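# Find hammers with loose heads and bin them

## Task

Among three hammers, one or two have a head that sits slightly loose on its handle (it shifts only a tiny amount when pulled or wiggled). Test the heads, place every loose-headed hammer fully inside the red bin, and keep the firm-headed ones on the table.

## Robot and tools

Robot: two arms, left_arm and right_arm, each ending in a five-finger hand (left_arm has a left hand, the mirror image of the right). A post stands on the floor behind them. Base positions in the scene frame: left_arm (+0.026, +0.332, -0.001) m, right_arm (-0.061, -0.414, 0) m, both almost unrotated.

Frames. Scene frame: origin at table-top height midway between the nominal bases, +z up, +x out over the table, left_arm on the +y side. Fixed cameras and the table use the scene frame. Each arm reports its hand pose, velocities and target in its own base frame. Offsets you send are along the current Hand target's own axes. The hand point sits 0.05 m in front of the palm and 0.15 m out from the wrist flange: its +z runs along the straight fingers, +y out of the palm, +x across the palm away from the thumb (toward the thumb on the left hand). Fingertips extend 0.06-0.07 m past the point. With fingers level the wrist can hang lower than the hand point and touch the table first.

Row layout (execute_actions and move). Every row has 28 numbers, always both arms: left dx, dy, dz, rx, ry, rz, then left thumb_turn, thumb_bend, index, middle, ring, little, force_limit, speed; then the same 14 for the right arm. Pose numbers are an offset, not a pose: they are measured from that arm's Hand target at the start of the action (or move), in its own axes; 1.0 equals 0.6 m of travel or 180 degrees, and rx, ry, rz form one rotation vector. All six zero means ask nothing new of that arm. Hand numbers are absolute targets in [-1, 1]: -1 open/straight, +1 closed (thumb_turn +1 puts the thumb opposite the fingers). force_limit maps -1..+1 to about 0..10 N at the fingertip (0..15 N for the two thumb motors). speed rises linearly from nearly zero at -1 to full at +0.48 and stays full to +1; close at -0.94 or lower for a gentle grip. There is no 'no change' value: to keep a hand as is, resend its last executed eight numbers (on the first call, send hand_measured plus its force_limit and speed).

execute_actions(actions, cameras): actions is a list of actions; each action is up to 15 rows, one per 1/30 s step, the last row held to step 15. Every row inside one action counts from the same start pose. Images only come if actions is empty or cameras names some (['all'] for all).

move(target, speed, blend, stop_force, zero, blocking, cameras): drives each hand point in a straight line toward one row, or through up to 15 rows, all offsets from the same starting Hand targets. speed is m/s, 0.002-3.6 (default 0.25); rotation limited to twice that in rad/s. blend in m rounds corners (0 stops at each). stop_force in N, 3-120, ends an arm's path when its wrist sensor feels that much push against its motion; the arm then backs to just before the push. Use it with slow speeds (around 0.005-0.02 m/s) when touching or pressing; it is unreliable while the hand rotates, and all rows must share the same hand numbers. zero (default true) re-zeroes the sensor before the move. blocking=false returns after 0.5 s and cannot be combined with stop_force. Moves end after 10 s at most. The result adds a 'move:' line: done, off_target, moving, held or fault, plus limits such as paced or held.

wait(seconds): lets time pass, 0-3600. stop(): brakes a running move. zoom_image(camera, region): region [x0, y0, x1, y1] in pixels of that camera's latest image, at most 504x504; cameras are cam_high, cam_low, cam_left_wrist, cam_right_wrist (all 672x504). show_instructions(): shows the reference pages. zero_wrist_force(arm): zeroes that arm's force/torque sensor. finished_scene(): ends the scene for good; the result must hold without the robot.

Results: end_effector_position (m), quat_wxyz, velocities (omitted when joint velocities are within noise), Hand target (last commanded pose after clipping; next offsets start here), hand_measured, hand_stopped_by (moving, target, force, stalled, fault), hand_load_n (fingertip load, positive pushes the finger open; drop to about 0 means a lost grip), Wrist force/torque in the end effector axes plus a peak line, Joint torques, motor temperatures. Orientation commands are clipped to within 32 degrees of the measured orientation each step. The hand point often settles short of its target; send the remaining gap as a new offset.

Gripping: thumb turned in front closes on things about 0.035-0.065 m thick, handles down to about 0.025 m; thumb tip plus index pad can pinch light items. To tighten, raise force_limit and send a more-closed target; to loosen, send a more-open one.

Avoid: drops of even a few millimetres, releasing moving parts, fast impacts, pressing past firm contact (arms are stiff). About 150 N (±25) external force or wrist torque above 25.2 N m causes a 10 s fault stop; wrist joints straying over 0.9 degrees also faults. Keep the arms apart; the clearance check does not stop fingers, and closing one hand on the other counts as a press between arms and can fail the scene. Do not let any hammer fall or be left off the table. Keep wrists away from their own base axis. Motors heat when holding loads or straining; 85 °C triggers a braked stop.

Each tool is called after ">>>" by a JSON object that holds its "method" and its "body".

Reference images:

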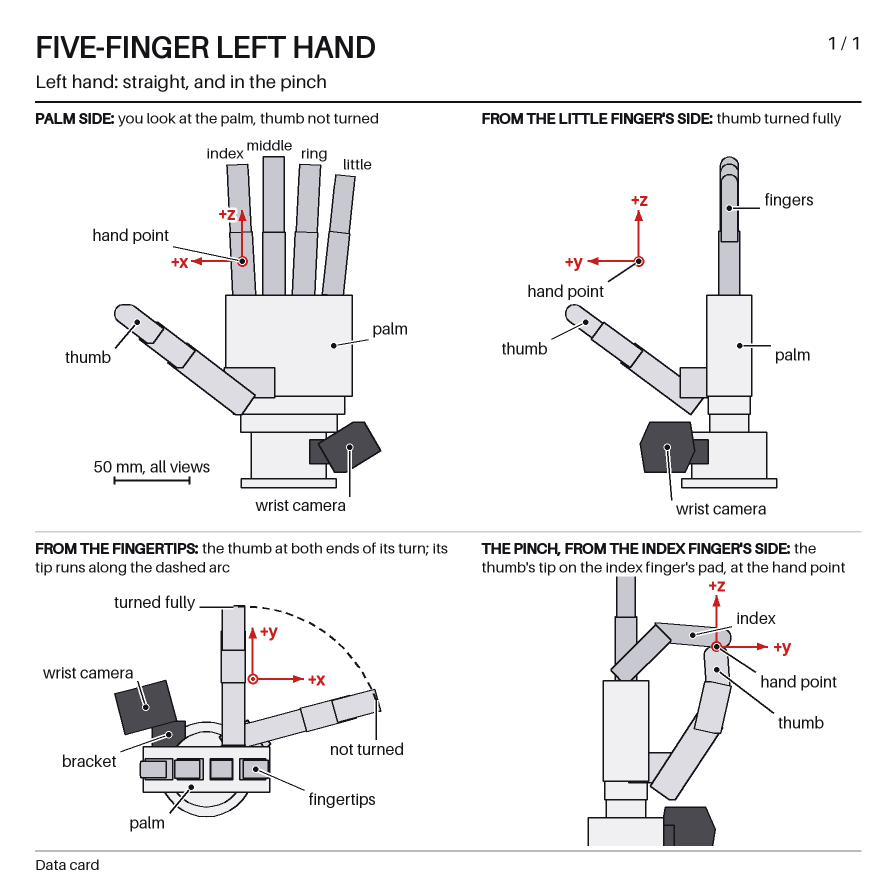

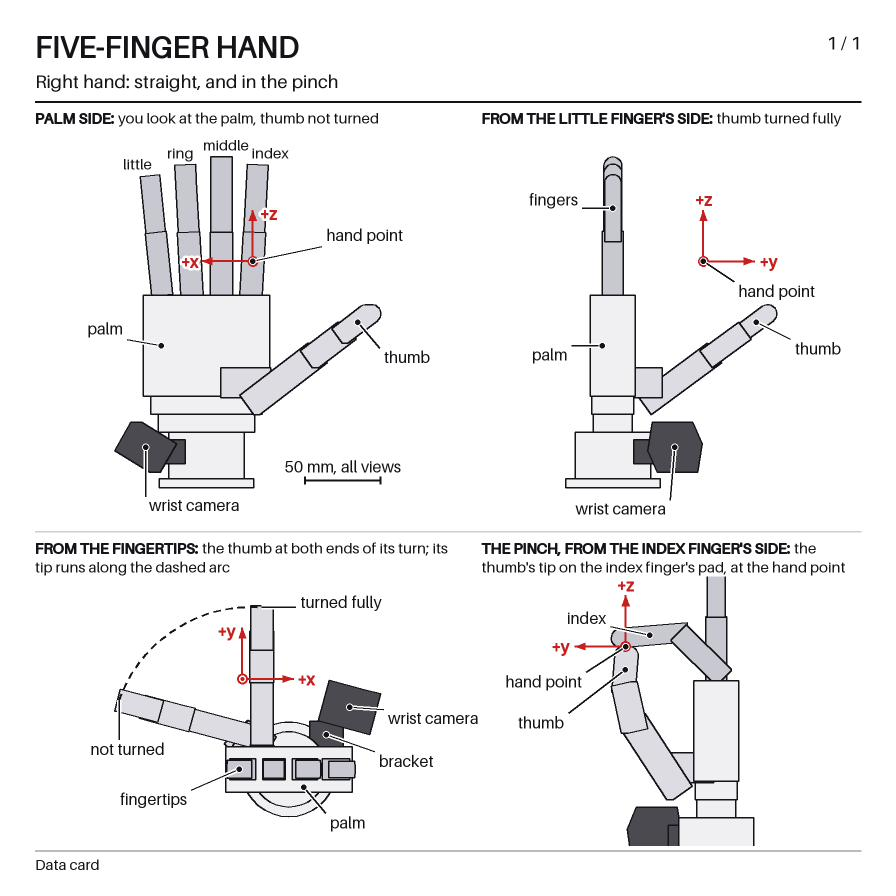

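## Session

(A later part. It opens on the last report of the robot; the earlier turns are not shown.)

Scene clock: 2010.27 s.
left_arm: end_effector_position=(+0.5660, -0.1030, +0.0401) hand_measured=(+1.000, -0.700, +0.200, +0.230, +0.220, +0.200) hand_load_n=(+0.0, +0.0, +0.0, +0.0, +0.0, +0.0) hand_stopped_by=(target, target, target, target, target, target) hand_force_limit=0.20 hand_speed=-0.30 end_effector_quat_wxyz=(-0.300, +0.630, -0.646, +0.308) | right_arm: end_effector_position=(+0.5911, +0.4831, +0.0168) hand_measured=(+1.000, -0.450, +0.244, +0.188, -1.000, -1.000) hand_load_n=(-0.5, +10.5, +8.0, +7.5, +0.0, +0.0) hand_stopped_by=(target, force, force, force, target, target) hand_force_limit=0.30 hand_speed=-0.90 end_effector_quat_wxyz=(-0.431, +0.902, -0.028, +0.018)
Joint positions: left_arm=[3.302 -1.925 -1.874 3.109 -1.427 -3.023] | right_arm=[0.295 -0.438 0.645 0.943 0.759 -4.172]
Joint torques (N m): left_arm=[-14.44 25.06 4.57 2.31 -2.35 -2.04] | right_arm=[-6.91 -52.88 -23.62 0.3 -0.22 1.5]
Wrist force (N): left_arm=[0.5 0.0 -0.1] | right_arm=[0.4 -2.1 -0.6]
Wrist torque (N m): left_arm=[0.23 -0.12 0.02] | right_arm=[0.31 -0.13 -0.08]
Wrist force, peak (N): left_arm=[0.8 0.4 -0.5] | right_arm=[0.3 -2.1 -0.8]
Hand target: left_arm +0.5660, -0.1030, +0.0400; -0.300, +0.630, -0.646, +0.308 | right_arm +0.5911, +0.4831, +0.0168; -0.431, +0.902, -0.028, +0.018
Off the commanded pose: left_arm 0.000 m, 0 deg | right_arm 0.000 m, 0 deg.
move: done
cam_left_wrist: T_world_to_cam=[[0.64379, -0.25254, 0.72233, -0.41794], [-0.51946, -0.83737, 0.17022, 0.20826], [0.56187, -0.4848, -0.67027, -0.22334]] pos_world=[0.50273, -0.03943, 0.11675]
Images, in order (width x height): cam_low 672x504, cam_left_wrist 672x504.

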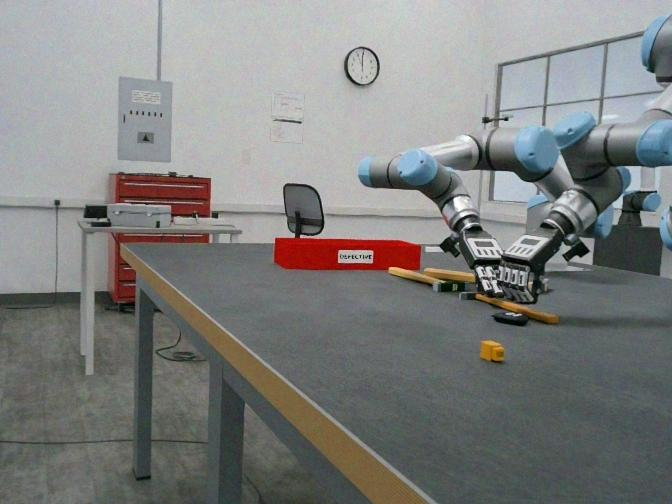

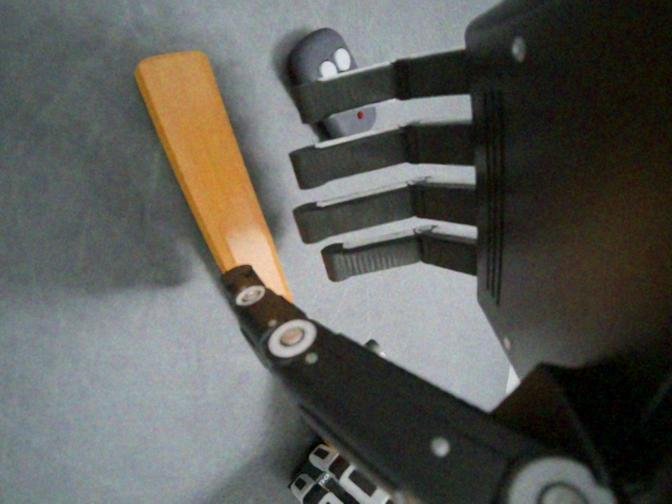

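>>> {"method": "move", "body": {"target": [[0,0.0063,-0.0078,0,0.00647,0.00525,1,-0.70,0.2,0.23,0.22,0.2,0.2,-0.3,0,0,0,0,0,0,1,-0.25,0.55,0.45,-1,-1,0.3,-0.9]], "speed": 0.04}}

>>> {"method": "move", "body": {"target": [[0,0.0323,0.0263,0,0,0,1,-0.70,0.2,0.23,0.22,0.2,0.2,-0.3,0,0,0,0,0,0,1,-0.25,0.55,0.45,-1,-1,0.3,-0.9]], "speed": 0.012, "stop_force": 5, "cameras": ["cam_left_wrist","cam_low"]}}

>>> {"method": "zoom_image", "body": {"camera": "cam_left_wrist", "region": [0, 0, 400, 400]}}

Scene clock: 2034.10 s.
left_arm: end_effector_position=(+0.5600, -0.1029, +0.0400) hand_measured=(+1.000, -0.700, +0.200, +0.230, +0.220, +0.200) hand_load_n=(+0.0, +0.0, +0.0, +0.0, +0.0, +0.0) hand_stopped_by=(target, target, target, target, target, target) hand_force_limit=0.20 hand_speed=-0.30 end_effector_quat_wxyz=(-0.296, +0.622, -0.655, +0.311) | right_arm: end_effector_position=(+0.5911, +0.4831, +0.0168) hand_measured=(+1.000, -0.450, +0.244, +0.188, -1.000, -1.000) hand_load_n=(+0.0, +10.0, +8.0, +7.0, -0.5, +0.0) hand_stopped_by=(target, force, force, force, target, target) hand_force_limit=0.30 hand_speed=-0.90 end_effector_quat_wxyz=(-0.431, +0.902, -0.028, +0.018)
Joint positions: left_arm=[3.315 -1.914 -1.891 3.111 -1.398 -2.998] | right_arm=[0.295 -0.438 0.645 0.943 0.759 -4.172]
Joint torques (N m): left_arm=[10.42 37.52 4.59 2.43 2.68 2.41] | right_arm=[-7.26 -50.5 -22.96 0.39 -0.33 1.57]
Wrist force (N): left_arm=[0.6 0.0 -0.1] | right_arm=[0.3 -1.9 -0.7]
Wrist torque (N m): left_arm=[0.24 -0.14 -0.04] | right_arm=[0.35 -0.11 -0.08]
Wrist force, peak (N): left_arm=[0.8 0.2 -0.4] | right_arm=[0.3 -2.0 -1.1]
Hand target: left_arm +0.5600, -0.1029, +0.0400; -0.296, +0.622, -0.655, +0.311 | right_arm +0.5911, +0.4831, +0.0168; -0.431, +0.902, -0.028, +0.018
Off the commanded pose: left_arm 0.000 m, 0 deg | right_arm 0.000 m, 0 deg.
move: done

Scene clock: 2036.53 s.
left_arm: end_effector_position=(+0.5600, -0.1028, +0.0243) hand_measured=(+1.000, -0.700, +0.200, +0.230, +0.220, +0.200) hand_load_n=(+0.0, +0.0, +0.0, +0.0, +0.0, +0.0) hand_stopped_by=(target, target, target, target, target, target) hand_force_limit=0.20 hand_speed=-0.30 end_effector_quat_wxyz=(-0.296, +0.622, -0.655, +0.311) | right_arm: end_effector_position=(+0.5911, +0.4831, +0.0168) hand_measured=(+1.000, -0.450, +0.244, +0.188, -1.000, -1.000) hand_load_n=(+0.0, +11.0, +5.0, +8.0, +0.0, +0.0) hand_stopped_by=(target, force, force, force, target, target) hand_force_limit=0.30 hand_speed=-0.90 end_effector_quat_wxyz=(-0.431, +0.902, -0.028, +0.018)
Joint positions: left_arm=[3.315 -1.939 -1.906 3.15 -1.397 -2.998] | right_arm=[0.295 -0.438 0.645 0.943 0.759 -4.172]
Joint torques (N m): left_arm=[9.14 37.99 26.36 -3.47 1.92 2.2] | right_arm=[-6.13 -49.42 -23.23 0.58 -0.34 1.47]
Wrist force (N): left_arm=[0.6 0.5 0.0] | right_arm=[0.4 -1.7 -2.0]
Wrist torque (N m): left_arm=[0.37 -0.13 -0.07] | right_arm=[0.36 -0.14 -0.08]
Wrist force, peak (N): left_arm=[-0.4 -8.4 -2.0] | right_arm=[-0.3 -1.3 -2.5]
Hand target: left_arm +0.5600, -0.1028, +0.0243; -0.296, +0.622, -0.655, +0.311 (not the last commanded pose) | right_arm +0.5911, +0.4831, +0.0168; -0.431, +0.902, -0.028, +0.018
Off the commanded pose: left_arm 0.009 m, 0 deg | right_arm 0.000 m, 0 deg.
move: contact (left_arm)
cam_left_wrist: T_world_to_cam=[[0.63694, -0.26934, 0.72234, -0.40057], [-0.5412, -0.8235, 0.17015, 0.22159], [0.54902, -0.4993, -0.67028, -0.22482]] pos_world=[0.49849, -0.03766, 0.10095]
Images, in order (width x height): cam_low 672x504, cam_left_wrist 672x504.

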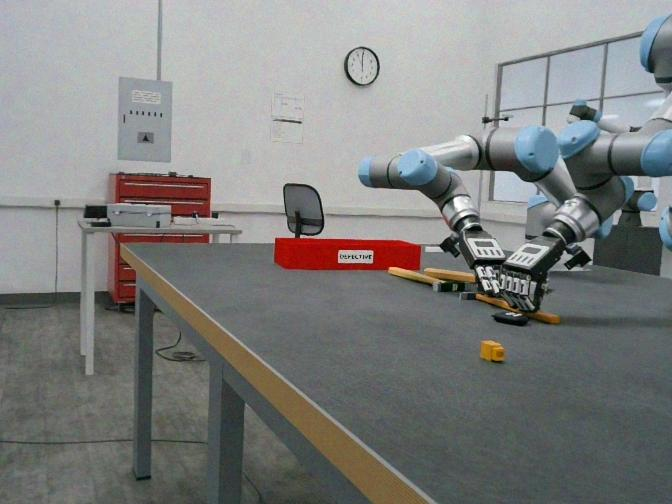

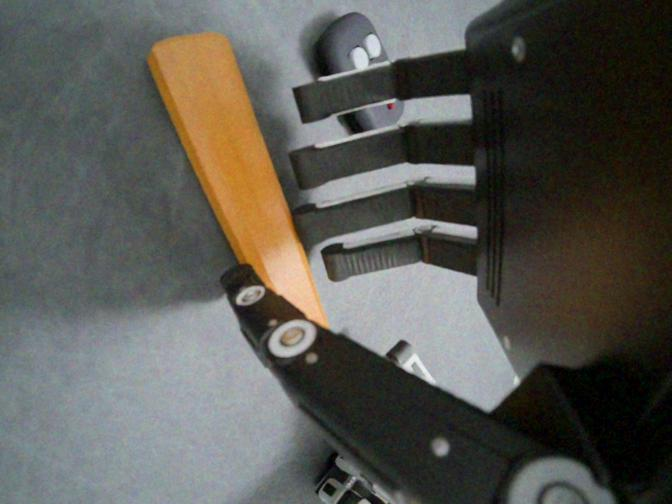

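Scaled by 1.260 from the camera's image (finer frame: 960x720).

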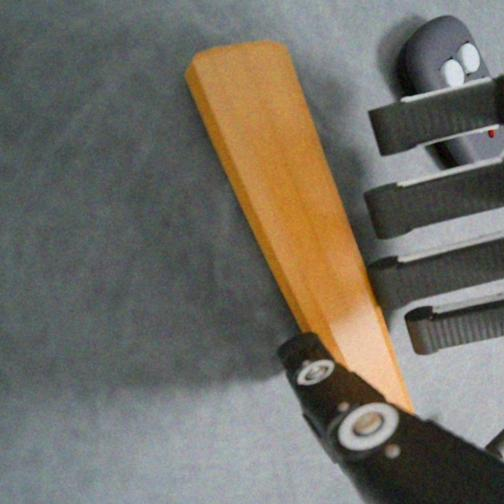

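>>> {"method": "move", "body": {"target": [[0,-0.0107,-0.0001,0,0,0,1,-0.70,0.2,0.21,0.2,0.2,0.2,-0.3,0,0,0,0,0,0,1,-0.25,0.55,0.45,-1,-1,0.3,-0.9]], "speed": 0.03}}

>>> {"method": "move", "body": {"target": [[0,0.0175,0.0142,0,0,0,1,-0.70,0.2,0.21,0.2,0.2,0.2,-0.3,0,0,0,0,0,0,1,-0.25,0.55,0.45,-1,-1,0.3,-0.9]], "speed": 0.012, "stop_force": 5, "cameras": ["cam_left_wrist"]}}

>>> {"method": "zoom_image", "body": {"camera": "cam_left_wrist", "region": [0, 0, 400, 400]}}

Scene clock: 2053.87 s.
left_arm: end_effector_position=(+0.5640, -0.1030, +0.0294) hand_measured=(+1.000, -0.700, +0.200, +0.210, +0.200, +0.200) hand_load_n=(+0.0, +0.0, +0.0, +0.0, +0.0, +0.0) hand_stopped_by=(target, target, target, target, target, target) hand_force_limit=0.20 hand_speed=-0.30 end_effector_quat_wxyz=(-0.296, +0.622, -0.655, +0.311) | right_arm: end_effector_position=(+0.5911, +0.4831, +0.0168) hand_measured=(+1.000, -0.450, +0.244, +0.188, -1.000, -1.000) hand_load_n=(+0.0, +10.5, +6.0, +7.5, +0.0, +0.0) hand_stopped_by=(target, force, force, force, target, target) hand_force_limit=0.30 hand_speed=-0.90 end_effector_quat_wxyz=(-0.431, +0.902, -0.028, +0.018)
Joint positions: left_arm=[3.313 -1.939 -1.889 3.134 -1.399 -3] | right_arm=[0.295 -0.438 0.645 0.943 0.759 -4.172]
Joint torques (N m): left_arm=[-14.13 30.14 26.11 -3.29 -2.26 -2.01] | right_arm=[-7.29 -50.62 -23.09 0.48 -0.28 1.64]
Wrist force (N): left_arm=[0.8 0.6 -0.2] | right_arm=[0.4 -1.9 -1.2]
Wrist torque (N m): left_arm=[0.36 -0.16 0.02] | right_arm=[0.35 -0.13 -0.09]
Wrist force, peak (N): left_arm=[0.9 0.8 -0.2] | right_arm=[0.2 -2.0 -1.9]
Hand target: left_arm +0.5640, -0.1030, +0.0293; -0.296, +0.622, -0.655, +0.311 | right_arm +0.5911, +0.4831, +0.0168; -0.431, +0.902, -0.028, +0.018
Off the commanded pose: left_arm 0.000 m, 0 deg | right_arm 0.000 m, 0 deg.
move: done

Scene clock: 2056.10 s.
left_arm: end_effector_position=(+0.5640, -0.1030, +0.0169) hand_measured=(+1.000, -0.700, +0.200, +0.210, +0.200, +0.200) hand_load_n=(+0.0, +1.0, +0.0, +0.0, +0.0, +0.0) hand_stopped_by=(target, target, target, target, target, target) hand_force_limit=0.20 hand_speed=-0.30 end_effector_quat_wxyz=(-0.296, +0.622, -0.655, +0.311) | right_arm: end_effector_position=(+0.5911, +0.4831, +0.0168) hand_measured=(+1.000, -0.450, +0.244, +0.188, -1.000, -1.000) hand_load_n=(+0.0, +11.0, +8.0, +6.0, +0.0, +0.0) hand_stopped_by=(target, force, force, force, target, target) hand_force_limit=0.30 hand_speed=-0.90 end_effector_quat_wxyz=(-0.431, +0.902, -0.028, +0.018)
Joint positions: left_arm=[3.313 -1.959 -1.9 3.165 -1.399 -3] | right_arm=[0.295 -0.438 0.645 0.943 0.759 -4.172]
Joint torques (N m): left_arm=[-9.46 36.75 25.05 -2.81 -1.54 -0.92] | right_arm=[-6.99 -50.73 -22.89 0.49 -0.24 1.3]
Wrist force (N): left_arm=[0.8 -2.3 -3.4] | right_arm=[1.1 -0.9 0.2]
Wrist torque (N m): left_arm=[0.19 -0.16 0.05] | right_arm=[0.42 -0.15 0.02]
Wrist force, peak (N): left_arm=[2.1 -11.2 -10.1] | right_arm=[1.3 -2.6 0.5]
Hand target: left_arm +0.5640, -0.1030, +0.0169; -0.296, +0.622, -0.655, +0.311 (not the last commanded pose) | right_arm +0.5911, +0.4831, +0.0168; -0.431, +0.902, -0.028, +0.018
Off the commanded pose: left_arm 0.001 m, 0 deg | right_arm 0.000 m, 0 deg.
move: contact (left_arm)
cam_left_wrist: T_world_to_cam=[[0.63697, -0.26928, 0.72232, -0.39784], [-0.54115, -0.82352, 0.1702, 0.22482], [0.54902, -0.4993, -0.67028, -0.23207]] pos_world=[0.50249, -0.03786, 0.09355]

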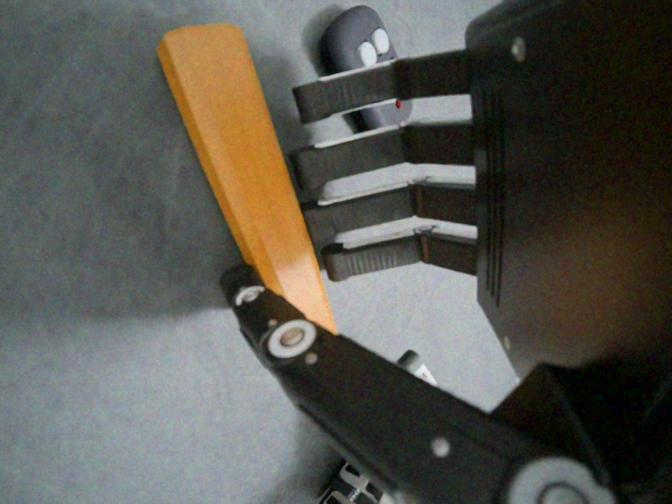

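Scaled by 1.260 from the camera's image (finer frame: 960x720).

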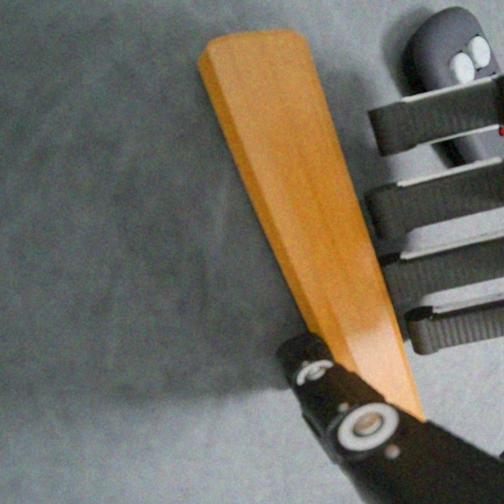

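>>> {"method": "move", "body": {"target": [[0,0,0,0,0,0,1,-0.3,0.2,0.21,0.2,0.2,0.0,-0.9,0,0,0,0,0,0,1,-0.25,0.55,0.45,-1,-1,0.3,-0.9]], "speed": 0.03}}

>>> {"method": "move", "body": {"target": [[0,0,0,0,0,0,1,-0.3,0.5,0.5,0.5,0.45,0.2,-0.9,0,0,0,0,0,0,1,-0.25,0.55,0.45,-1,-1,0.3,-0.9]], "speed": 0.03, "cameras": ["cam_left_wrist"]}}

>>> {"method": "zoom_image", "body": {"camera": "cam_left_wrist", "region": [0, 0, 400, 400]}}

Scene clock: 2065.33 s.
left_arm: end_effector_position=(+0.5640, -0.1030, +0.0169) hand_measured=(+1.000, -0.636, +0.200, +0.210, +0.200, +0.200) hand_load_n=(+0.5, +7.5, +0.0, +0.0, +0.0, +0.0) hand_stopped_by=(target, force, target, target, target, target) hand_force_limit=0.00 hand_speed=-0.90 end_effector_quat_wxyz=(-0.296, +0.622, -0.655, +0.311) | right_arm: end_effector_position=(+0.5911, +0.4831, +0.0168) hand_measured=(+1.000, -0.450, +0.244, +0.188, -1.000, -1.000) hand_load_n=(+0.0, +11.0, +8.5, +5.0, +0.0, +0.0) hand_stopped_by=(target, force, force, force, target, target) hand_force_limit=0.30 hand_speed=-0.90 end_effector_quat_wxyz=(-0.431, +0.902, -0.028, +0.018)
Joint positions: left_arm=[3.313 -1.959 -1.9 3.165 -1.399 -3] | right_arm=[0.295 -0.438 0.645 0.943 0.759 -4.172]
Joint torques (N m): left_arm=[-9.85 36.88 25.13 1.9 -1.52 -0.93] | right_arm=[-7.73 -50.82 -22.76 0.24 -0.42 1.54]
Wrist force (N): left_arm=[0.2 0.8 -3.8] | right_arm=[1.2 -0.9 -0.6]
Wrist torque (N m): left_arm=[0.45 -0.13 0.04] | right_arm=[0.36 -0.15 0.04]
Wrist force, peak (N): left_arm=[0.7 -2.1 -3.9] | right_arm=[1.3 -1.3 0.3]
Hand target: left_arm +0.5640, -0.1030, +0.0169; -0.296, +0.622, -0.655, +0.311 | right_arm +0.5911, +0.4831, +0.0168; -0.431, +0.902, -0.028, +0.018
Off the commanded pose: left_arm 0.000 m, 0 deg | right_arm 0.000 m, 0 deg.
move: done

Scene clock: 2066.50 s.
left_arm: end_effector_position=(+0.5640, -0.1030, +0.0169) hand_measured=(+1.000, -0.636, +0.318, +0.234, +0.300, +0.450) hand_load_n=(+0.5, +11.0, +7.0, +3.5, +4.0, +0.0) hand_stopped_by=(target, force, force, force, force, target) hand_force_limit=0.20 hand_speed=-0.90 end_effector_quat_wxyz=(-0.296, +0.622, -0.655, +0.311) | right_arm: end_effector_position=(+0.5911, +0.4831, +0.0168) hand_measured=(+1.000, -0.450, +0.244, +0.188, -1.000, -1.000) hand_load_n=(+0.0, +11.0, +8.0, +5.0, +0.0, +0.0) hand_stopped_by=(target, force, force, force, target, target) hand_force_limit=0.30 hand_speed=-0.90 end_effector_quat_wxyz=(-0.431, +0.902, -0.028, +0.018)
Joint positions: left_arm=[3.313 -1.959 -1.9 3.165 -1.399 -3] | right_arm=[0.295 -0.438 0.645 0.943 0.759 -4.172]
Joint torques (N m): left_arm=[-9.8 36.46 25.25 2.2 -1.43 -0.99] | right_arm=[-6.88 -50.21 -21.92 0.31 -0.37 1.36]
Wrist force (N): left_arm=[-0.4 0.7 -0.2] | right_arm=[0.5 1.8 -0.9]
Wrist torque (N m): left_arm=[0.25 -0.03 0.01] | right_arm=[0.51 -0.09 0.00]
Wrist force, peak (N): left_arm=[0.1 0.9 -4.0] | right_arm=[0.8 2.0 -1.1]
Hand target: left_arm +0.5640, -0.1030, +0.0169; -0.296, +0.622, -0.655, +0.311 | right_arm +0.5911, +0.4831, +0.0168; -0.431, +0.902, -0.028, +0.018
Off the commanded pose: left_arm 0.000 m, 0 deg | right_arm 0.000 m, 0 deg.
move: done
cam_left_wrist: T_world_to_cam=[[0.63694, -0.26934, 0.72234, -0.39782], [-0.5412, -0.8235, 0.17015, 0.22485], [0.54902, -0.4993, -0.67028, -0.23207]] pos_world=[0.50249, -0.03786, 0.09355]

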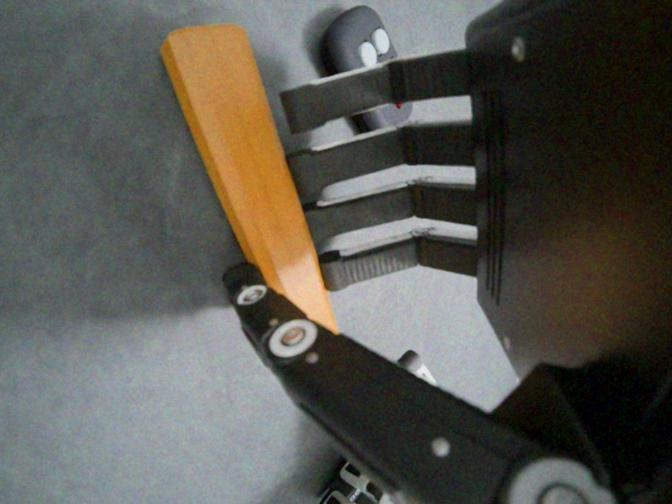

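Scaled by 1.260 from the camera's image (finer frame: 960x720).

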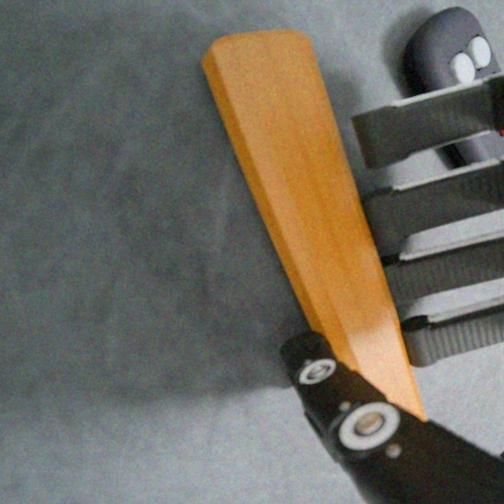

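>>> {"method": "move", "body": {"target": [[0,-0.0155,-0.0126,0,0,0,1,-0.3,0.5,0.5,0.5,0.45,0.2,-0.9,0,-0.0155,-0.0126,0,0,0,1,-0.25,0.55,0.45,-1,-1,0.3,-0.9]], "speed": 0.015, "cameras": ["cam_right_wrist","cam_low"]}}

>>> {"method": "zoom_image", "body": {"camera": "cam_low", "region": [400, 180, 600, 340]}}

Scene clock: 2073.67 s.
left_arm: end_effector_position=(+0.5640, -0.1031, +0.0288) hand_measured=(+1.000, -0.636, +0.318, +0.234, +0.300, +0.450) hand_load_n=(+0.5, +11.5, +6.0, +4.0, +3.5, +0.0) hand_stopped_by=(target, force, force, force, force, target) hand_force_limit=0.20 hand_speed=-0.90 end_effector_quat_wxyz=(-0.296, +0.622, -0.655, +0.311) | right_arm: end_effector_position=(+0.5910, +0.4831, +0.0287) hand_measured=(+1.000, -0.450, +0.244, +0.188, -1.000, -1.000) hand_load_n=(-0.5, +11.0, +8.5, +5.5, +0.0, +0.0) hand_stopped_by=(target, force, force, force, target, target) hand_force_limit=0.30 hand_speed=-0.90 end_effector_quat_wxyz=(-0.431, +0.902, -0.028, +0.018)
Joint positions: left_arm=[3.313 -1.94 -1.89 3.135 -1.399 -3] | right_arm=[0.295 -0.447 0.633 0.965 0.759 -4.172]
Joint torques (N m): left_arm=[-12.99 38.12 26.65 -3.04 -1.97 -1.78] | right_arm=[-5.29 -72.7 -26.39 4.39 -0.27 1.29]
Wrist force (N): left_arm=[1.0 1.4 -0.5] | right_arm=[1.1 2.4 0.7]
Wrist torque (N m): left_arm=[0.33 -0.11 -0.01] | right_arm=[0.51 -0.15 0.02]
Wrist force, peak (N): left_arm=[1.0 1.6 -0.4] | right_arm=[1.2 2.9 0.4]
Hand target: left_arm +0.5640, -0.1031, +0.0289; -0.296, +0.622, -0.655, +0.311 | right_arm +0.5910, +0.4831, +0.0288; -0.431, +0.902, -0.028, +0.018
Off the commanded pose: left_arm 0.000 m, 0 deg | right_arm 0.000 m, 0 deg.
move: done
cam_right_wrist: T_world_to_cam=[[0.26124, -0.63463, -0.72732, 0.16934], [-0.84242, -0.51776, 0.14918, 0.74167], [-0.47125, 0.57374, -0.66988, 0.13374]] pos_world=[0.64358, 0.41474, 0.10211]
Images, in order (width x height): cam_low 672x504, cam_right_wrist 672x504.

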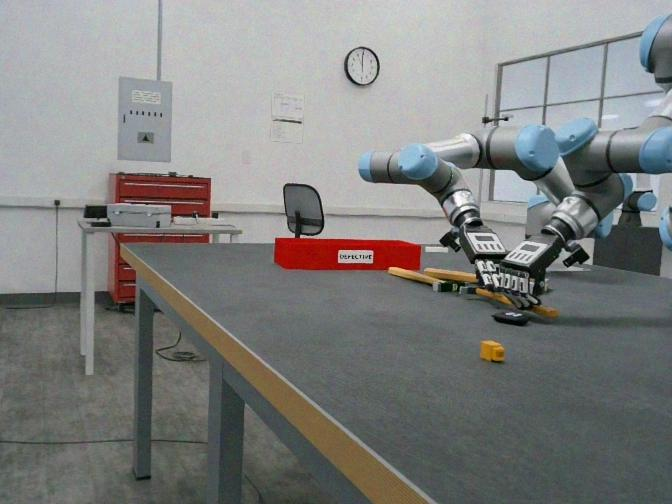

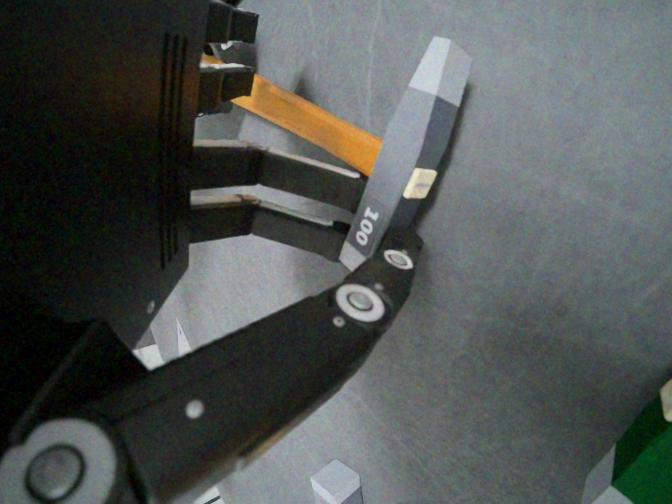

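Scaled by 2.520.

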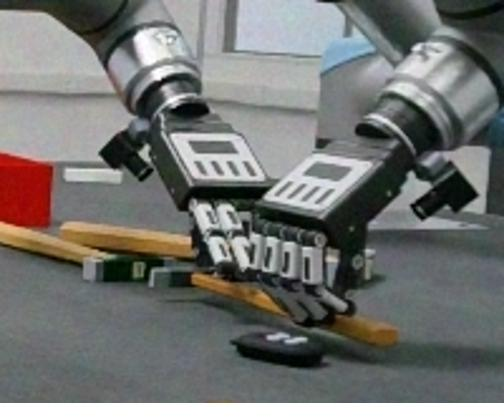

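>>> {"method": "move", "body": {"target": [[0,0,0,0,0,0,1,-0.3,0.5,0.5,0.5,0.45,0.2,-0.9,0,-0.000525,0.000647,0,0,0,1,-0.25,0.55,0.45,-1,-1,0.3,-0.9]], "speed": 0.005}}

>>> {"method": "move", "body": {"target": [[0,0,0,0,0,0,1,-0.3,0.5,0.5,0.5,0.45,0.2,-0.9,0,-0.000525,0.000647,0,0,0,1,-0.25,0.55,0.45,-1,-1,0.3,-0.9]], "speed": 0.005}}

>>> {"method": "move", "body": {"target": [[0,0,0,0,0,0,1,-0.3,0.5,0.5,0.5,0.45,0.2,-0.9,0,-0.000525,0.000647,0,0,0,1,-0.25,0.55,0.45,-1,-1,0.3,-0.9]], "speed": 0.005}}

>>> {"method": "move", "body": {"target": [[0,0,0,0,0,0,1,-0.3,0.5,0.5,0.5,0.45,0.2,-0.9,0,0.000525,-0.000647,0,0,0,1,-0.25,0.55,0.45,-1,-1,0.3,-0.9]], "speed": 0.005}}

>>> {"method": "move", "body": {"target": [[0,0,0,0,0,0,1,-0.3,0.5,0.5,0.5,0.45,0.2,-0.9,0,0.000525,-0.000647,0,0,0,1,-0.25,0.55,0.45,-1,-1,0.3,-0.9]], "speed": 0.005}}

>>> {"method": "move", "body": {"target": [[0,0,0,0,0,0,1,-0.3,0.5,0.5,0.5,0.45,0.2,-0.9,0,0.000525,-0.000647,0,0,0,1,-0.25,0.55,0.45,-1,-1,0.3,-0.9]], "speed": 0.005}}

>>> {"method": "move", "body": {"target": [[0,0,0,0,0,0,1,-0.3,0.5,0.5,0.5,0.45,0.2,-0.9,0,0.000525,-0.000647,0,0,0,1,-0.25,0.55,0.45,-1,-1,0.3,-0.9]], "speed": 0.005}}

>>> {"method": "move", "body": {"target": [[0,0,0,0,0,0,1,-0.3,0.5,0.5,0.5,0.45,0.2,-0.9,0,0.000525,-0.000647,0,0,0,1,-0.25,0.55,0.45,-1,-1,0.3,-0.9]], "speed": 0.005}}

>>> {"method": "move", "body": {"target": [[0,0,0,0,0,0,1,-0.3,0.5,0.5,0.5,0.45,0.2,-0.9,0,0.000525,-0.000647,0,0,0,1,-0.25,0.55,0.45,-1,-1,0.3,-0.9]], "speed": 0.005}}

>>> {"method": "move", "body": {"target": [[0,0,0,0,0,0,1,-0.3,0.5,0.5,0.5,0.45,0.2,-0.9,0,-0.000525,0.000647,0,0,0,1,-0.25,0.55,0.45,-1,-1,0.3,-0.9]], "speed": 0.005}}

>>> {"method": "move", "body": {"target": [[0,0,0,0,0,0,1,-0.3,0.5,0.5,0.5,0.45,0.2,-0.9,0,-0.000525,0.000647,0,0,0,1,-0.25,0.55,0.45,-1,-1,0.3,-0.9]], "speed": 0.005}}

>>> {"method": "move", "body": {"target": [[0,0,0,0,0,0,1,-0.3,0.5,0.5,0.5,0.45,0.2,-0.9,0,-0.000525,0.000647,0,0,0,1,-0.25,0.55,0.45,-1,-1,0.3,-0.9]], "speed": 0.005}}

Scene clock: 2100.50 s.
left_arm: end_effector_position=(+0.5640, -0.1030, +0.0289) hand_measured=(+1.000, -0.636, +0.318, +0.234, +0.300, +0.450) hand_load_n=(+0.0, +11.0, +6.5, +3.5, +3.5, +0.0) hand_stopped_by=(target, force, force, force, force, target) hand_force_limit=0.20 hand_speed=-0.90 end_effector_quat_wxyz=(-0.296, +0.622, -0.655, +0.311) | right_arm: end_effector_position=(+0.5911, +0.4836, +0.0288) hand_measured=(+1.000, -0.452, +0.244, +0.188, -1.000, -1.000) hand_load_n=(+0.0, +11.5, +7.0, +4.0, +0.0, +0.0) hand_stopped_by=(target, force, force, force, target, target) hand_force_limit=0.30 hand_speed=-0.90 end_effector_quat_wxyz=(-0.431, +0.902, -0.028, +0.018)
Joint positions: left_arm=[3.313 -1.94 -1.89 3.135 -1.399 -3] | right_arm=[0.296 -0.446 0.631 0.965 0.76 -4.171]
Joint torques (N m): left_arm=[-13.75 37.87 24.91 -3.12 -0.47 -1.72] | right_arm=[11.01 -49.85 -28.61 3.93 0.61 1.61]
Wrist force (N): left_arm=[-4.9 0.1 0.5] | right_arm=[-0.4 6.8 -3.1]
Wrist torque (N m): left_arm=[0.22 0.14 0.06] | right_arm=[0.67 -0.01 0.09]
Wrist force, peak (N): left_arm=[-4.9 0.1 0.5] | right_arm=[-0.4 6.8 -3.1]
Hand target: left_arm +0.5640, -0.1031, +0.0289; -0.296, +0.622, -0.655, +0.311 | right_arm +0.5911, +0.4836, +0.0288; -0.431, +0.902, -0.028, +0.018
Off the commanded pose: left_arm 0.000 m, 0 deg | right_arm 0.000 m, 0 deg.
move: done

Scene clock: 2101.00 s.
left_arm: end_effector_position=(+0.5640, -0.1030, +0.0289) hand_measured=(+1.000, -0.636, +0.318, +0.234, +0.300, +0.450) hand_load_n=(+0.0, +11.0, +5.0, +4.0, +3.5, +0.0) hand_stopped_by=(target, force, force, force, force, target) hand_force_limit=0.20 hand_speed=-0.90 end_effector_quat_wxyz=(-0.296, +0.622, -0.655, +0.311) | right_arm: end_effector_position=(+0.5911, +0.4841, +0.0288) hand_measured=(+1.000, -0.452, +0.244, +0.188, -1.000, -1.000) hand_load_n=(+0.0, +12.5, +6.5, +3.0, +0.0, +0.0) hand_stopped_by=(target, force, force, force, target, target) hand_force_limit=0.30 hand_speed=-0.90 end_effector_quat_wxyz=(-0.431, +0.902, -0.028, +0.018)
Joint positions: left_arm=[3.313 -1.94 -1.89 3.135 -1.399 -3] | right_arm=[0.297 -0.446 0.629 0.965 0.76 -4.17]
Joint torques (N m): left_arm=[-13.19 37.35 22.74 -3.19 1.65 -1.72] | right_arm=[9.23 -50.17 -28.03 3.85 0.67 1.71]
Wrist force (N): left_arm=[-4.8 0.1 0.4] | right_arm=[-0.3 6.6 -3.4]
Wrist torque (N m): left_arm=[0.24 0.08 0.07] | right_arm=[0.64 -0.03 0.11]
Wrist force, peak (N): left_arm=[-5.6 -0.3 0.5] | right_arm=[-0.9 7.4 -3.9]
Hand target: left_arm +0.5640, -0.1031, +0.0289; -0.296, +0.622, -0.655, +0.311 | right_arm +0.5911, +0.4841, +0.0288; -0.431, +0.902, -0.028, +0.018
Off the commanded pose: left_arm 0.000 m, 0 deg | right_arm 0.000 m, 0 deg.
move: done

Scene clock: 2101.50 s.
left_arm: end_effector_position=(+0.5640, -0.1030, +0.0289) hand_measured=(+1.000, -0.636, +0.318, +0.234, +0.300, +0.450) hand_load_n=(+0.0, +11.0, +4.5, +3.5, +3.5, +0.0) hand_stopped_by=(target, force, force, force, force, target) hand_force_limit=0.20 hand_speed=-0.90 end_effector_quat_wxyz=(-0.296, +0.622, -0.655, +0.311) | right_arm: end_effector_position=(+0.5911, +0.4846, +0.0288) hand_measured=(+1.000, -0.452, +0.244, +0.188, -1.000, -1.000) hand_load_n=(+0.0, +13.0, +6.0, +2.0, +0.0, +0.0) hand_stopped_by=(target, force, force, force, target, target) hand_force_limit=0.30 hand_speed=-0.90 end_effector_quat_wxyz=(-0.431, +0.902, -0.028, +0.018)
Joint positions: left_arm=[3.313 -1.94 -1.89 3.135 -1.399 -3] | right_arm=[0.297 -0.445 0.627 0.966 0.76 -4.169]
Joint torques (N m): left_arm=[-13.61 36.88 20.88 -3.16 3.56 -1.68] | right_arm=[9.49 -50.27 -26.63 3.88 0.73 1.84]
Wrist force (N): left_arm=[-5.2 0.0 0.2] | right_arm=[-0.5 6.9 -3.6]
Wrist torque (N m): left_arm=[0.24 0.08 0.10] | right_arm=[0.65 0.01 0.12]
Wrist force, peak (N): left_arm=[-6.1 -0.1 0.3] | right_arm=[-0.5 7.5 -4.3]
Hand target: left_arm +0.5640, -0.1031, +0.0289; -0.296, +0.622, -0.655, +0.311 | right_arm +0.5911, +0.4846, +0.0288; -0.431, +0.902, -0.028, +0.018
Off the commanded pose: left_arm 0.000 m, 0 deg | right_arm 0.000 m, 0 deg.
move: done

Scene clock: 2102.00 s.
left_arm: end_effector_position=(+0.5640, -0.1031, +0.0289) hand_measured=(+1.000, -0.636, +0.318, +0.234, +0.300, +0.450) hand_load_n=(+0.0, +11.5, +4.5, +3.5, +3.5, +0.0) hand_stopped_by=(target, force, force, force, force, target) hand_force_limit=0.20 hand_speed=-0.90 end_effector_quat_wxyz=(-0.296, +0.622, -0.655, +0.311) | right_arm: end_effector_position=(+0.5911, +0.4841, +0.0288) hand_measured=(+1.000, -0.452, +0.244, +0.188, -1.000, -1.000) hand_load_n=(+0.5, +12.0, +7.5, +3.5, +0.0, +0.0) hand_stopped_by=(target, force, force, force, target, target) hand_force_limit=0.30 hand_speed=-0.90 end_effector_quat_wxyz=(-0.431, +0.902, -0.028, +0.018)
Joint positions: left_arm=[3.313 -1.94 -1.89 3.135 -1.399 -3] | right_arm=[0.297 -0.445 0.629 0.965 0.76 -4.17]
Joint torques (N m): left_arm=[-13.74 35.96 19.05 -3.23 1.77 -1.81] | right_arm=[-9.85 -73.93 -9.93 -0.32 -3.76 -2.15]
Wrist force (N): left_arm=[0.7 1.5 -0.6] | right_arm=[1.4 1.8 0.0]
Wrist torque (N m): left_arm=[0.39 -0.19 0.06] | right_arm=[0.35 -0.18 0.17]
Wrist force, peak (N): left_arm=[-5.3 0.1 0.2] | right_arm=[-0.7 7.1 -4.1]
Hand target: left_arm +0.5640, -0.1031, +0.0289; -0.296, +0.622, -0.655, +0.311 | right_arm +0.5911, +0.4841, +0.0288; -0.431, +0.902, -0.028, +0.018
Off the commanded pose: left_arm 0.000 m, 0 deg | right_arm 0.000 m, 0 deg.
move: done

Scene clock: 2102.50 s.
left_arm: end_effector_position=(+0.5640, -0.1031, +0.0289) hand_measured=(+1.000, -0.636, +0.318, +0.234, +0.300, +0.450) hand_load_n=(+0.0, +11.5, +4.5, +3.0, +3.0, +0.0) hand_stopped_by=(target, force, force, force, force, target) hand_force_limit=0.20 hand_speed=-0.90 end_effector_quat_wxyz=(-0.296, +0.622, -0.655, +0.311) | right_arm: end_effector_position=(+0.5911, +0.4836, +0.0288) hand_measured=(+1.000, -0.452, +0.244, +0.188, -1.000, -1.000) hand_load_n=(+0.0, +11.5, +7.5, +4.0, +0.0, +0.0) hand_stopped_by=(target, force, force, force, target, target) hand_force_limit=0.30 hand_speed=-0.90 end_effector_quat_wxyz=(-0.431, +0.902, -0.028, +0.018)
Joint positions: left_arm=[3.313 -1.94 -1.89 3.135 -1.399 -3] | right_arm=[0.296 -0.446 0.631 0.965 0.76 -4.171]
Joint torques (N m): left_arm=[-13.08 35.28 17.1 -2.6 -0.67 -1.69] | right_arm=[-10.07 -72.48 -10.6 -0.01 -3.56 -2.17]
Wrist force (N): left_arm=[1.8 1.8 -0.6] | right_arm=[1.9 0.9 1.1]
Wrist torque (N m): left_arm=[0.40 -0.17 0.01] | right_arm=[0.35 -0.23 0.24]
Wrist force, peak (N): left_arm=[2.1 2.2 -0.6] | right_arm=[2.1 0.5 1.3]
Hand target: left_arm +0.5640, -0.1031, +0.0289; -0.296, +0.622, -0.655, +0.311 | right_arm +0.5911, +0.4836, +0.0288; -0.431, +0.902, -0.028, +0.018
Off the commanded pose: left_arm 0.000 m, 0 deg | right_arm 0.000 m, 0 deg.
move: done

Scene clock: 2103.00 s.
left_arm: end_effector_position=(+0.5640, -0.1031, +0.0289) hand_measured=(+1.000, -0.636, +0.318, +0.234, +0.300, +0.450) hand_load_n=(+0.0, +11.5, +4.5, +3.5, +3.0, +0.0) hand_stopped_by=(target, force, force, force, force, target) hand_force_limit=0.20 hand_speed=-0.90 end_effector_quat_wxyz=(-0.296, +0.622, -0.655, +0.311) | right_arm: end_effector_position=(+0.5910, +0.4831, +0.0288) hand_measured=(+1.000, -0.452, +0.244, +0.188, -1.000, -1.000) hand_load_n=(+0.0, +11.5, +8.0, +4.0, -0.5, +0.0) hand_stopped_by=(target, force, force, force, target, target) hand_force_limit=0.30 hand_speed=-0.90 end_effector_quat_wxyz=(-0.431, +0.902, -0.028, +0.018)
Joint positions: left_arm=[3.313 -1.94 -1.89 3.135 -1.399 -3] | right_arm=[0.295 -0.447 0.633 0.965 0.759 -4.172]
Joint torques (N m): left_arm=[-11.99 34.64 15.11 -2.11 -2.29 -1.75] | right_arm=[-10.46 -73.53 -9.31 -0.23 -3.57 -2.38]
Wrist force (N): left_arm=[1.7 1.6 -0.2] | right_arm=[1.6 0.7 1.1]
Wrist torque (N m): left_arm=[0.35 -0.14 0.01] | right_arm=[0.32 -0.19 0.23]
Wrist force, peak (N): left_arm=[2.1 2.1 -0.5] | right_arm=[2.2 0.8 1.0]
Hand target: left_arm +0.5640, -0.1031, +0.0289; -0.296, +0.622, -0.655, +0.311 | right_arm +0.5910, +0.4831, +0.0288; -0.431, +0.902, -0.028, +0.018
Off the commanded pose: left_arm 0.000 m, 0 deg | right_arm 0.000 m, 0 deg.
move: done

Scene clock: 2103.50 s.
left_arm: end_effector_position=(+0.5640, -0.1031, +0.0289) hand_measured=(+1.000, -0.636, +0.318, +0.234, +0.300, +0.450) hand_load_n=(+0.0, +11.5, +4.0, +3.5, +3.0, +0.0) hand_stopped_by=(target, force, force, force, force, target) hand_force_limit=0.20 hand_speed=-0.90 end_effector_quat_wxyz=(-0.296, +0.622, -0.655, +0.311) | right_arm: end_effector_position=(+0.5910, +0.4826, +0.0288) hand_measured=(+1.000, -0.452, +0.244, +0.188, -1.000, -1.000) hand_load_n=(+0.0, +11.5, +7.5, +4.0, +0.0, +0.0) hand_stopped_by=(target, force, force, force, target, target) hand_force_limit=0.30 hand_speed=-0.90 end_effector_quat_wxyz=(-0.431, +0.902, -0.028, +0.018)
Joint positions: left_arm=[3.313 -1.94 -1.89 3.135 -1.399 -3] | right_arm=[0.295 -0.448 0.635 0.964 0.759 -4.173]
Joint torques (N m): left_arm=[-11.37 34.2 13.24 -1.61 -2.25 -1.64] | right_arm=[-9.8 -72.07 -10.4 0.03 -3.67 -2.13]
Wrist force (N): left_arm=[1.8 1.9 -0.4] | right_arm=[1.7 0.7 1.0]
Wrist torque (N m): left_arm=[0.40 -0.15 0.01] | right_arm=[0.32 -0.20 0.22]
Wrist force, peak (N): left_arm=[2.0 2.2 -0.6] | right_arm=[1.9 0.9 1.2]
Hand target: left_arm +0.5640, -0.1031, +0.0289; -0.296, +0.622, -0.655, +0.311 | right_arm +0.5910, +0.4826, +0.0288; -0.431, +0.902, -0.028, +0.018
Off the commanded pose: left_arm 0.000 m, 0 deg | right_arm 0.000 m, 0 deg.
move: done

Scene clock: 2104.00 s.
left_arm: end_effector_position=(+0.5640, -0.1031, +0.0289) hand_measured=(+1.000, -0.636, +0.318, +0.234, +0.300, +0.450) hand_load_n=(+0.0, +11.5, +4.5, +3.5, +3.0, +0.0) hand_stopped_by=(target, force, force, force, force, target) hand_force_limit=0.20 hand_speed=-0.90 end_effector_quat_wxyz=(-0.296, +0.622, -0.655, +0.311) | right_arm: end_effector_position=(+0.5910, +0.4821, +0.0288) hand_measured=(+1.000, -0.452, +0.244, +0.188, -1.000, -1.000) hand_load_n=(+0.0, +11.5, +7.0, +4.5, +0.0, -0.5) hand_stopped_by=(target, force, force, force, target, target) hand_force_limit=0.30 hand_speed=-0.90 end_effector_quat_wxyz=(-0.431, +0.902, -0.028, +0.018)
Joint positions: left_arm=[3.313 -1.94 -1.89 3.135 -1.399 -3] | right_arm=[0.294 -0.449 0.637 0.964 0.759 -4.173]
Joint torques (N m): left_arm=[-10.46 33.85 11.38 -1.04 -2.26 -1.65] | right_arm=[-11.62 -71.87 -9.58 0.04 -3.34 -2.34]
Wrist force (N): left_arm=[2.9 2.1 -0.7] | right_arm=[2.2 0.0 1.8]
Wrist torque (N m): left_arm=[0.44 -0.19 -0.01] | right_arm=[0.32 -0.29 0.22]
Wrist force, peak (N): left_arm=[3.1 2.0 -0.6] | right_arm=[2.2 0.0 1.8]
Hand target: left_arm +0.5640, -0.1031, +0.0289; -0.296, +0.622, -0.655, +0.311 | right_arm +0.5910, +0.4821, +0.0288; -0.431, +0.902, -0.028, +0.018
Off the commanded pose: left_arm 0.000 m, 0 deg | right_arm 0.000 m, 0 deg.
move: done

Scene clock: 2104.50 s.
left_arm: end_effector_position=(+0.5640, -0.1031, +0.0289) hand_measured=(+1.000, -0.636, +0.318, +0.234, +0.300, +0.450) hand_load_n=(+0.0, +11.5, +4.0, +3.5, +2.5, +0.0) hand_stopped_by=(target, force, force, force, force, target) hand_force_limit=0.20 hand_speed=-0.90 end_effector_quat_wxyz=(-0.296, +0.622, -0.655, +0.311) | right_arm: end_effector_position=(+0.5909, +0.4816, +0.0288) hand_measured=(+1.000, -0.452, +0.244, +0.188, -1.000, -1.000) hand_load_n=(+0.0, +11.5, +7.0, +5.5, +0.0, +0.0) hand_stopped_by=(target, force, force, force, target, target) hand_force_limit=0.30 hand_speed=-0.90 end_effector_quat_wxyz=(-0.431, +0.902, -0.028, +0.018)
Joint positions: left_arm=[3.313 -1.94 -1.89 3.135 -1.399 -3] | right_arm=[0.293 -0.45 0.639 0.963 0.759 -4.174]
Joint torques (N m): left_arm=[-10.25 33.14 9.77 -0.52 -2.3 -1.63] | right_arm=[-11.73 -73.17 -8.31 -0.02 -3.34 -2.18]
Wrist force (N): left_arm=[3.4 1.9 -0.6] | right_arm=[2.0 -0.5 2.2]
Wrist torque (N m): left_arm=[0.41 -0.19 -0.02] | right_arm=[0.32 -0.28 0.20]
Wrist force, peak (N): left_arm=[3.8 1.9 -0.7] | right_arm=[2.1 -0.8 2.4]
Hand target: left_arm +0.5640, -0.1031, +0.0289; -0.296, +0.622, -0.655, +0.311 | right_arm +0.5909, +0.4816, +0.0288; -0.431, +0.902, -0.028, +0.018
Off the commanded pose: left_arm 0.000 m, 0 deg | right_arm 0.000 m, 0 deg.
move: done

Scene clock: 2105.00 s.
left_arm: end_effector_position=(+0.5640, -0.1031, +0.0289) hand_measured=(+1.000, -0.636, +0.318, +0.234, +0.300, +0.450) hand_load_n=(+0.0, +11.0, +4.0, +3.5, +2.5, +0.0) hand_stopped_by=(target, force, force, force, force, target) hand_force_limit=0.20 hand_speed=-0.90 end_effector_quat_wxyz=(-0.296, +0.622, -0.655, +0.311) | right_arm: end_effector_position=(+0.5910, +0.4821, +0.0288) hand_measured=(+1.000, -0.452, +0.244, +0.188, -1.000, -1.000) hand_load_n=(+0.0, +12.0, +5.5, +4.5, +0.0, +0.0) hand_stopped_by=(target, force, force, force, target, target) hand_force_limit=0.30 hand_speed=-0.90 end_effector_quat_wxyz=(-0.431, +0.902, -0.028, +0.018)
Joint positions: left_arm=[3.313 -1.94 -1.89 3.135 -1.399 -3] | right_arm=[0.294 -0.449 0.637 0.964 0.759 -4.173]
Joint torques (N m): left_arm=[-9.35 32.93 7.48 -0.01 -1.74 -1.57] | right_arm=[7.1 -50.11 -28.02 4.36 1.32 1.57]
Wrist force (N): left_arm=[-1.0 1.0 -0.1] | right_arm=[0.4 3.3 -0.5]
Wrist torque (N m): left_arm=[0.34 0.04 -0.01] | right_arm=[0.54 -0.12 0.14]
Wrist force, peak (N): left_arm=[3.5 1.8 -0.7] | right_arm=[0.5 3.4 -0.5]
Hand target: left_arm +0.5640, -0.1031, +0.0289; -0.296, +0.622, -0.655, +0.311 | right_arm +0.5910, +0.4821, +0.0288; -0.431, +0.902, -0.028, +0.018
Off the commanded pose: left_arm 0.000 m, 0 deg | right_arm 0.000 m, 0 deg.
move: done

Scene clock: 2105.50 s.
left_arm: end_effector_position=(+0.5640, -0.1031, +0.0289) hand_measured=(+1.000, -0.636, +0.318, +0.234, +0.300, +0.450) hand_load_n=(+0.0, +11.5, +4.0, +3.5, +3.0, +0.5) hand_stopped_by=(target, force, force, force, force, target) hand_force_limit=0.20 hand_speed=-0.90 end_effector_quat_wxyz=(-0.296, +0.622, -0.655, +0.311) | right_arm: end_effector_position=(+0.5910, +0.4826, +0.0288) hand_measured=(+1.000, -0.452, +0.244, +0.188, -1.000, -1.000) hand_load_n=(+0.0, +12.0, +5.5, +4.5, +0.0, +0.0) hand_stopped_by=(target, force, force, force, target, target) hand_force_limit=0.30 hand_speed=-0.90 end_effector_quat_wxyz=(-0.431, +0.902, -0.028, +0.018)
Joint positions: left_arm=[3.313 -1.94 -1.89 3.135 -1.399 -3] | right_arm=[0.295 -0.448 0.635 0.964 0.759 -4.173]
Joint torques (N m): left_arm=[-8.72 32.05 5.49 0.39 -0.92 -1.58] | right_arm=[8.04 -49.98 -27.52 4.43 1.35 1.56]
Wrist force (N): left_arm=[-1.0 0.6 -0.1] | right_arm=[0.9 3.3 -0.6]
Wrist torque (N m): left_arm=[0.29 0.04 0.00] | right_arm=[0.55 -0.18 0.09]
Wrist force, peak (N): left_arm=[-1.1 1.1 0.0] | right_arm=[0.6 3.5 -0.6]
Hand target: left_arm +0.5640, -0.1031, +0.0289; -0.296, +0.622, -0.655, +0.311 | right_arm +0.5910, +0.4826, +0.0288; -0.431, +0.902, -0.028, +0.018
Off the commanded pose: left_arm 0.000 m, 0 deg | right_arm 0.000 m, 0 deg.
move: done

Scene clock: 2106.00 s.
left_arm: end_effector_position=(+0.5640, -0.1031, +0.0289) hand_measured=(+1.000, -0.636, +0.318, +0.234, +0.300, +0.450) hand_load_n=(+0.0, +11.5, +4.0, +3.5, +2.5, +0.0) hand_stopped_by=(target, force, force, force, force, target) hand_force_limit=0.20 hand_speed=-0.90 end_effector_quat_wxyz=(-0.296, +0.622, -0.655, +0.311) | right_arm: end_effector_position=(+0.5910, +0.4831, +0.0288) hand_measured=(+1.000, -0.452, +0.244, +0.188, -1.000, -1.000) hand_load_n=(+0.0, +12.0, +5.5, +4.5, +0.0, +0.0) hand_stopped_by=(target, force, force, force, target, target) hand_force_limit=0.30 hand_speed=-0.90 end_effector_quat_wxyz=(-0.431, +0.902, -0.028, +0.018)
Joint positions: left_arm=[3.313 -1.94 -1.89 3.135 -1.399 -3] | right_arm=[0.295 -0.447 0.633 0.965 0.759 -4.172]
Joint torques (N m): left_arm=[-7.54 31.53 4.75 1.01 -0.16 -1.63] | right_arm=[9.11 -49.95 -27.5 4.47 1.04 1.74]
Wrist force (N): left_arm=[-1.0 0.7 -0.2] | right_arm=[0.7 3.1 -0.6]
Wrist torque (N m): left_arm=[0.30 0.02 0.00] | right_arm=[0.52 -0.16 0.06]
Wrist force, peak (N): left_arm=[-1.2 1.0 -0.2] | right_arm=[0.3 3.3 -0.5]
Hand target: left_arm +0.5640, -0.1031, +0.0289; -0.296, +0.622, -0.655, +0.311 | right_arm +0.5910, +0.4831, +0.0288; -0.431, +0.902, -0.028, +0.018
Off the commanded pose: left_arm 0.000 m, 0 deg | right_arm 0.000 m, 0 deg.
move: done


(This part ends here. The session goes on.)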